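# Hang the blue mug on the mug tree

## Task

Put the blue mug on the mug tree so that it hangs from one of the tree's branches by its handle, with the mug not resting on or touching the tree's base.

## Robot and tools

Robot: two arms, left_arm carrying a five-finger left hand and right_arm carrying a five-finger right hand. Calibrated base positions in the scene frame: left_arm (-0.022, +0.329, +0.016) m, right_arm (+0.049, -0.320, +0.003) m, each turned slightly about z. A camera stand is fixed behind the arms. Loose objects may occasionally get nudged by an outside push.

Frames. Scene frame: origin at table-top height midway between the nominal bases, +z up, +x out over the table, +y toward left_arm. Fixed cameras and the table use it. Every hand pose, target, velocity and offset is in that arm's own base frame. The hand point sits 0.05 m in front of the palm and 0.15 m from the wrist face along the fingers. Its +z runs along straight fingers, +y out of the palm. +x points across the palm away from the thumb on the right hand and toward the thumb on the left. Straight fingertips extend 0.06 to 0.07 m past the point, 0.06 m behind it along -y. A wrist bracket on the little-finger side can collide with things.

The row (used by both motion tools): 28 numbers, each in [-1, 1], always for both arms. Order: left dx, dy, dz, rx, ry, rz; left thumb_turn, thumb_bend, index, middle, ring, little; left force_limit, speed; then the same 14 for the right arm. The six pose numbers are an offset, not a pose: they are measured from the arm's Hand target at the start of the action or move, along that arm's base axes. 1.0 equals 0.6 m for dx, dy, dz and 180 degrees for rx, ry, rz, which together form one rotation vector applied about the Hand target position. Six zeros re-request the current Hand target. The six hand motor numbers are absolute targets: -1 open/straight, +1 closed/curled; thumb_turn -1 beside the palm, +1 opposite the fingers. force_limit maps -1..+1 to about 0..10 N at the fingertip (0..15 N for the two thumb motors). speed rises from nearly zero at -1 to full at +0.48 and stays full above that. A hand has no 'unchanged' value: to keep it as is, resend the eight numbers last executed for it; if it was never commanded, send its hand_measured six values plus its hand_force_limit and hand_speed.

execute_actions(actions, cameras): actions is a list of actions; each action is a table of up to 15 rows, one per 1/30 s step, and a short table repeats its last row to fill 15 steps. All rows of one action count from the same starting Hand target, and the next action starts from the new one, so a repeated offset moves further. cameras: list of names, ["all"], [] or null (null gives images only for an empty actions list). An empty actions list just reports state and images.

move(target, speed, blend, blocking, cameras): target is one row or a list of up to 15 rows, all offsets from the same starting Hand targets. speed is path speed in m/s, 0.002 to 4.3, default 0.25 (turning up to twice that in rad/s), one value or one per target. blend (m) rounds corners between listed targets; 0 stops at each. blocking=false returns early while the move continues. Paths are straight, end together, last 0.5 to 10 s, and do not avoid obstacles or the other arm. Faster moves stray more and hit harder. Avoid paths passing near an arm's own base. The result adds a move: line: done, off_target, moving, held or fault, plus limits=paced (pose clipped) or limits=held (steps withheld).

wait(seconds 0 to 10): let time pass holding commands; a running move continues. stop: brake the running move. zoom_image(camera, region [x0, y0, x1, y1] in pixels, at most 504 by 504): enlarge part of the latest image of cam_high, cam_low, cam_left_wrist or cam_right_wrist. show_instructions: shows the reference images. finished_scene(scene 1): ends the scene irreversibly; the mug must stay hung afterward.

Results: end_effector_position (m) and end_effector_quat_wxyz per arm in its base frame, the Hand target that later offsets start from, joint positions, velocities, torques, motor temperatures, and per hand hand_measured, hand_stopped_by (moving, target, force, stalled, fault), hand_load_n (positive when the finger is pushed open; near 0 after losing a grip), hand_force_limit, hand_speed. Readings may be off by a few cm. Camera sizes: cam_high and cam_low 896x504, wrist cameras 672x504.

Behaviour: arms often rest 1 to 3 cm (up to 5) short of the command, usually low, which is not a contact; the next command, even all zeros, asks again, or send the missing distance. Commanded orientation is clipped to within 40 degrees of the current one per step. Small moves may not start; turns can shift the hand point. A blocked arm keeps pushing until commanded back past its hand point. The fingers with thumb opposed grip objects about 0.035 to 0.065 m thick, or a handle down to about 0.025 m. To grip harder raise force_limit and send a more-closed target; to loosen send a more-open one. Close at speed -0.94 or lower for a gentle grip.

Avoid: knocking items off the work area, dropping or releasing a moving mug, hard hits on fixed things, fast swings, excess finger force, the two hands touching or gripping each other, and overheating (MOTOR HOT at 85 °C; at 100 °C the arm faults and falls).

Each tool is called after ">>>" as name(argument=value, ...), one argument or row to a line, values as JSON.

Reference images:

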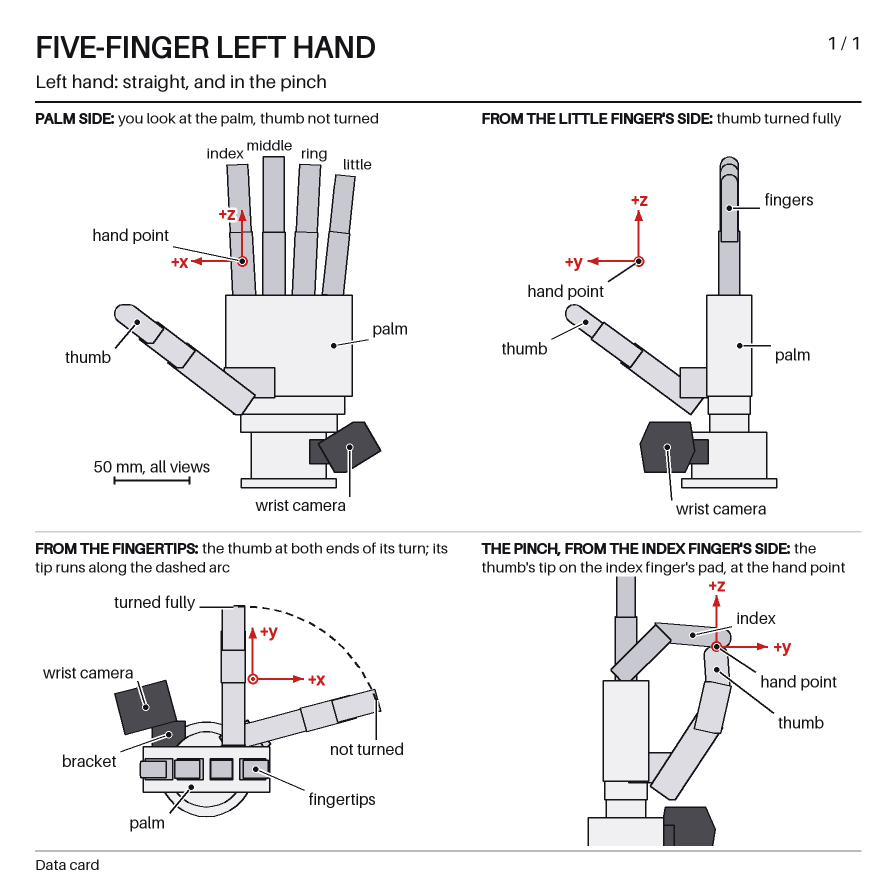

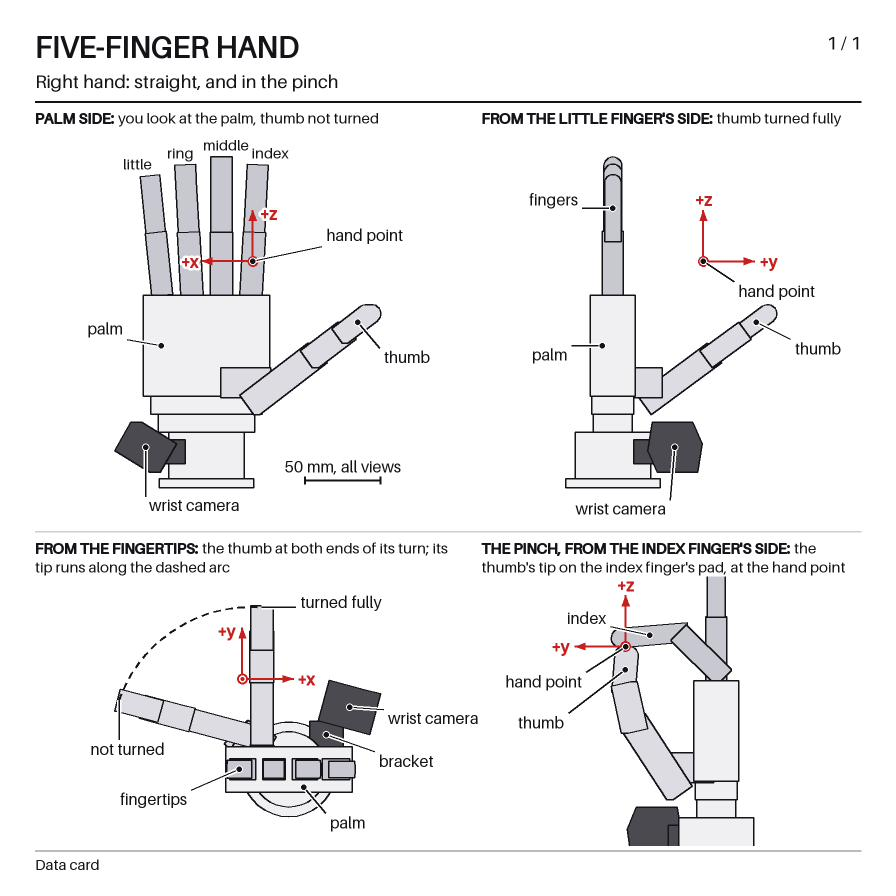

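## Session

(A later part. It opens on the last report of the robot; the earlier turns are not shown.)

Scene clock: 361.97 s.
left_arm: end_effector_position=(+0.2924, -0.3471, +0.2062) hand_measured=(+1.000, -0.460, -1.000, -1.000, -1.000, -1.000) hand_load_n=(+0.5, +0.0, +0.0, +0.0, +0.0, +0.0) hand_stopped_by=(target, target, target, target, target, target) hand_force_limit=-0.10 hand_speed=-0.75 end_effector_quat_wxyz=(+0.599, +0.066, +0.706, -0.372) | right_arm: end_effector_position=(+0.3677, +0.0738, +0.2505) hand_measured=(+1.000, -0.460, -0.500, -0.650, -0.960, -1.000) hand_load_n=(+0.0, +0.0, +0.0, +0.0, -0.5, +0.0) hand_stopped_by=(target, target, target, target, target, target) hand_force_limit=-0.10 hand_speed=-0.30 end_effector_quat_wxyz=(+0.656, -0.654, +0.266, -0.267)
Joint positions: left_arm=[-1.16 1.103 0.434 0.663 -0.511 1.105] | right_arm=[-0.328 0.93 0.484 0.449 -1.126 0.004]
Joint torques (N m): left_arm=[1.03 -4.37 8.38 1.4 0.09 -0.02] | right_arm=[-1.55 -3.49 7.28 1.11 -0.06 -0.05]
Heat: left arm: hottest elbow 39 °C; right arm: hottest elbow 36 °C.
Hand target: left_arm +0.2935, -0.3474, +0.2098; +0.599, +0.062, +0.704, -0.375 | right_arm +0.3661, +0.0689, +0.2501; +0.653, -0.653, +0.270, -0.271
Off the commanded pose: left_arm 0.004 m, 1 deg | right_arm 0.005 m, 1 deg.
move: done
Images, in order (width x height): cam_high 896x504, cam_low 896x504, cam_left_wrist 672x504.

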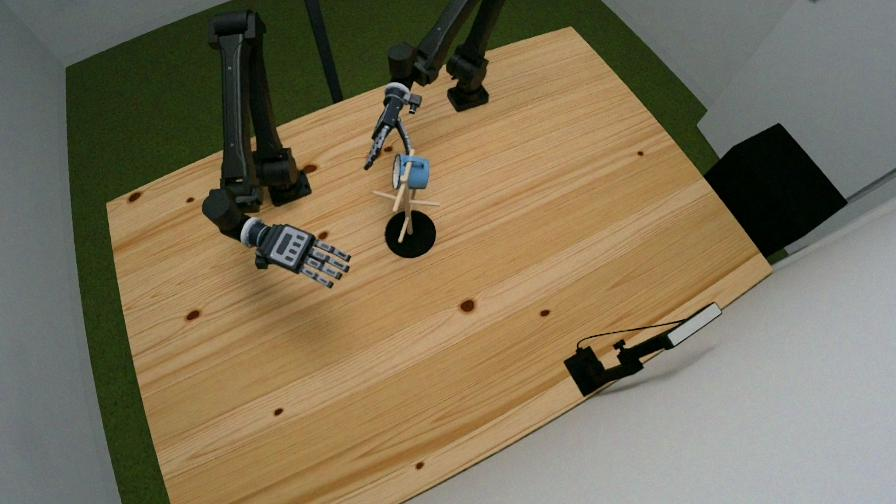

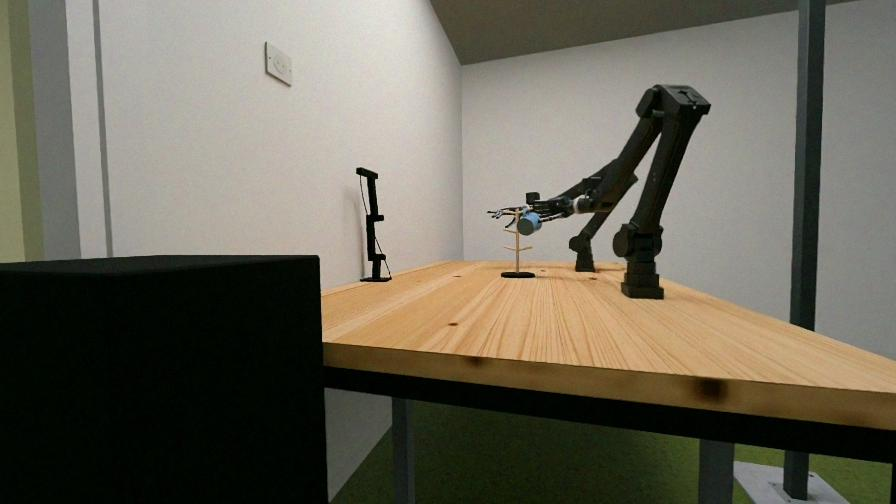

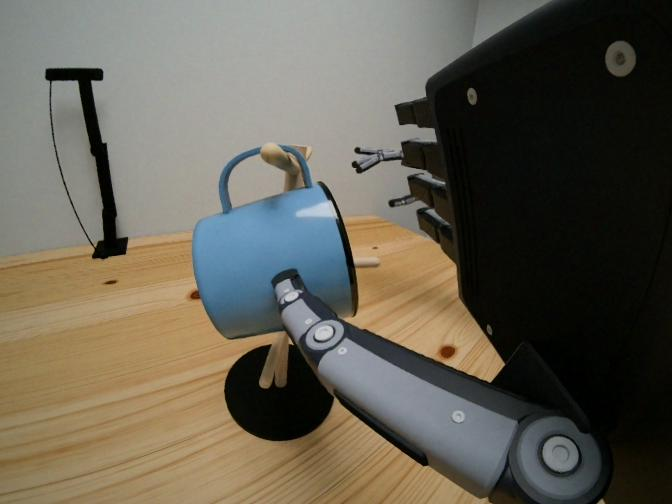

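>>> move(
  target=[
    [-0.05, 0.0355, 0, 0, 0, 0, 1, -0.46, -1, -1, -1, -1, -0.1, -0.75, 0, 0, 0, 0, 0, 0, 1, -0.46, -0.5, -0.65, -0.96, -1, -0.1, -0.3],
    [-0.1133, 0.08, 0.01, 0, 0, 0, 1, -0.46, -1, -1, -1, -1, -0.1, -0.75, 0, 0, 0, 0, 0, 0, 1, -0.46, -0.5, -0.65, -0.96, -1, -0.1, -0.3],
  ],
  speed=[0.05, 0.08],
  blend=[0.01, 0],
  cameras=["all"],
)

>>> zoom_image(
  camera="cam_left_wrist",
  region=[185, 115, 425, 345],
)

>>> zoom_image(
  camera="cam_high",
  region=[360, 100, 450, 200],
)

>>> zoom_image(
  camera="cam_low",
  region=[480, 185, 580, 285],
)

Scene clock: 367.77 s.
left_arm: end_effector_position=(+0.2288, -0.2993, +0.2162) hand_measured=(+1.000, -0.460, -1.000, -1.000, -1.000, -1.000) hand_load_n=(+0.0, +0.0, +0.0, +0.0, +0.0, +0.0) hand_stopped_by=(target, target, target, target, target, target) hand_force_limit=-0.10 hand_speed=-0.75 end_effector_quat_wxyz=(+0.602, +0.061, +0.704, -0.372) | right_arm: end_effector_position=(+0.3677, +0.0738, +0.2505) hand_measured=(+1.000, -0.460, -0.500, -0.650, -0.960, -1.000) hand_load_n=(+0.0, +0.0, +0.0, +0.0, +0.0, +0.0) hand_stopped_by=(target, target, target, target, target, target) hand_force_limit=-0.10 hand_speed=-0.30 end_effector_quat_wxyz=(+0.656, -0.654, +0.266, -0.267)
Joint positions: left_arm=[-1.344 0.812 0.317 0.495 -0.705 1.105] | right_arm=[-0.328 0.93 0.484 0.449 -1.126 0.004]
Joint torques (N m): left_arm=[0.21 -1.73 8.29 1.4 -0.01 -0.03] | right_arm=[-1.38 -3.37 7.25 1.11 -0.05 -0.05]
Heat: left arm: hottest elbow 39 °C; right arm: hottest elbow 36 °C.
Hand target: left_arm +0.2254, -0.2994, +0.2158; +0.599, +0.062, +0.705, -0.375 | right_arm +0.3661, +0.0689, +0.2501; +0.653, -0.653, +0.270, -0.271
Off the commanded pose: left_arm 0.003 m, 0 deg | right_arm 0.005 m, 1 deg.
move: done

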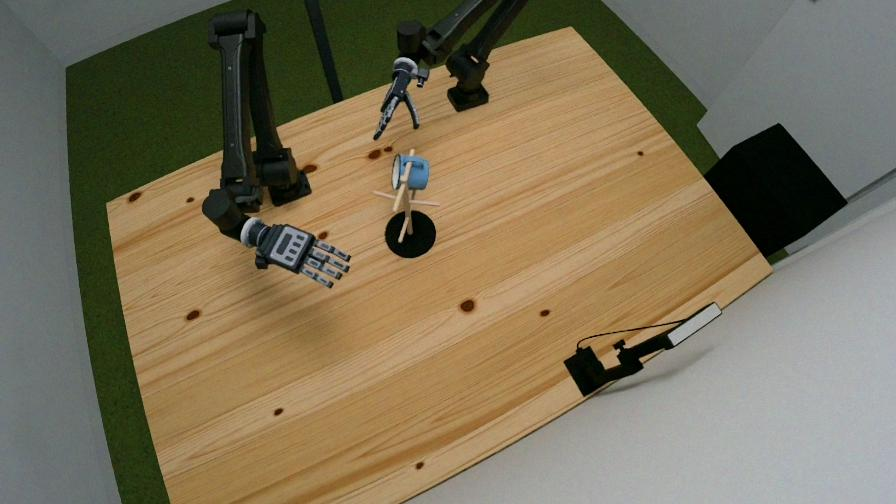

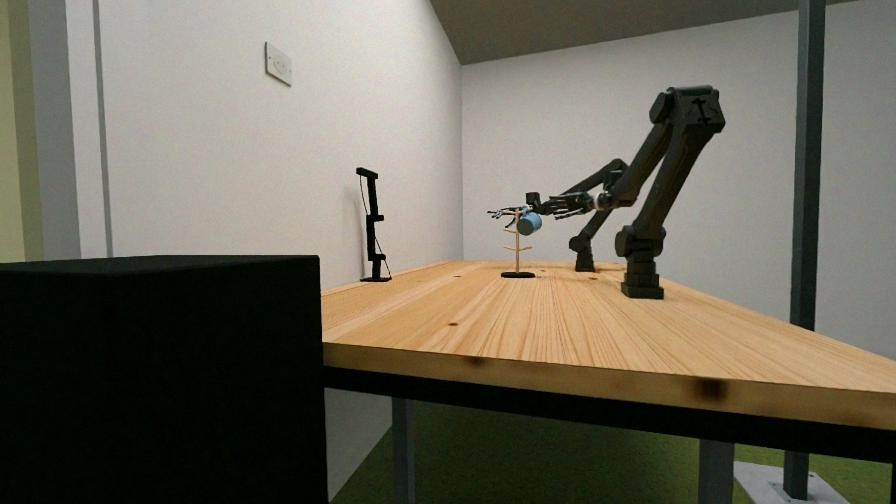

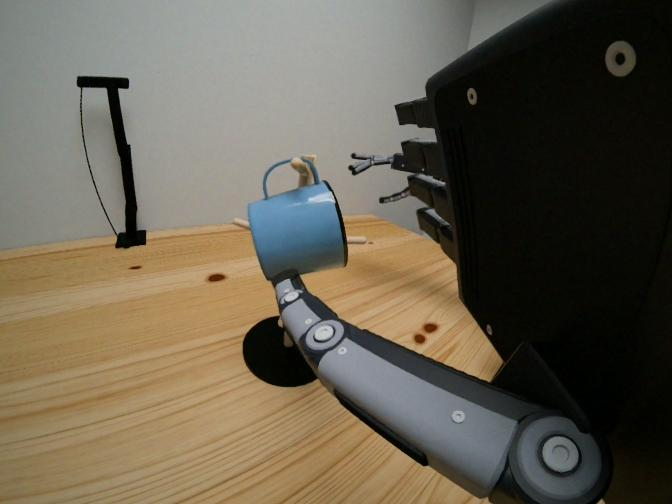

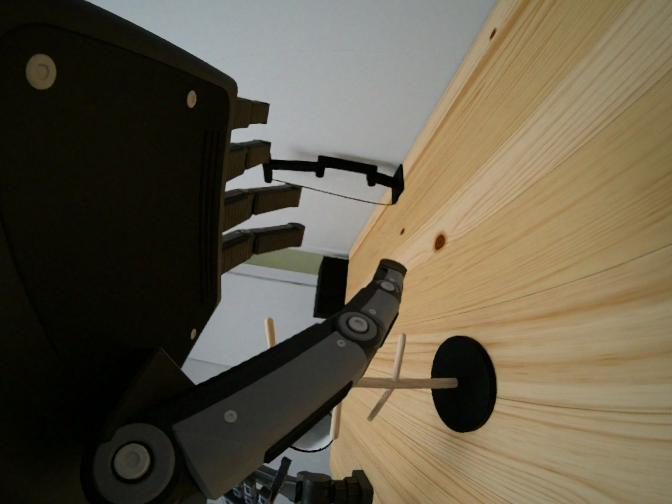

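Scaled by 2.100 from the camera's 672x504 image, which has a finer 960x720 frame.

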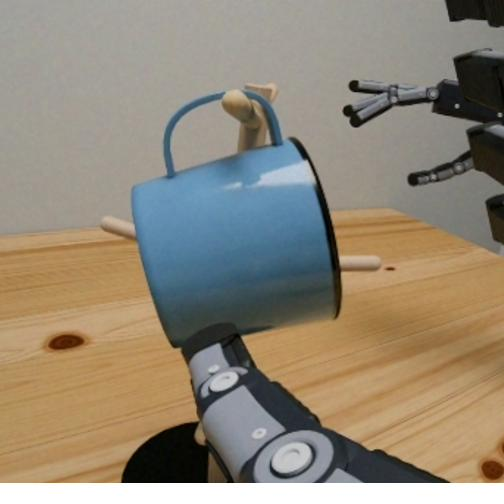

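Scaled by 5.040 from the camera's 896x504 image, which has a finer 1280x720 frame.

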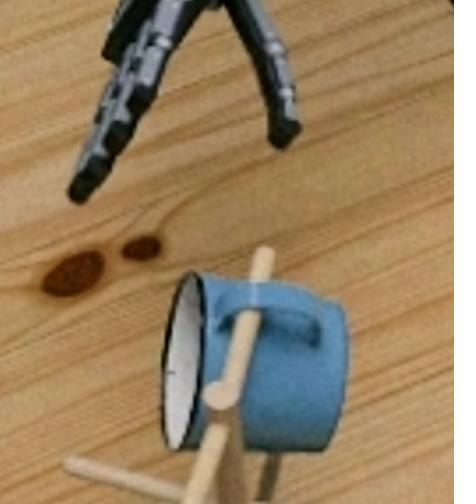

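Scaled by 5.040 from the camera's 896x504 image, which has a finer 1280x720 frame.

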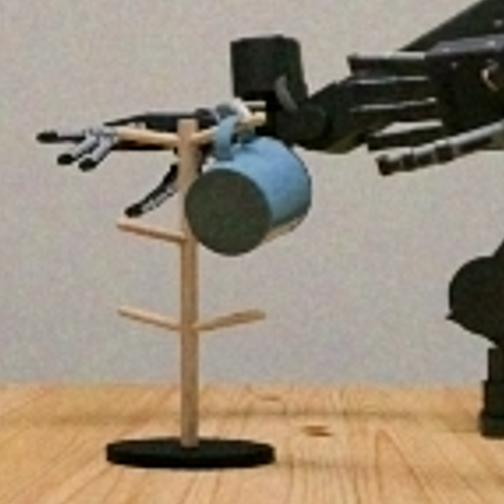

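>>> finished_scene(
)

The scene is finished: the task was done.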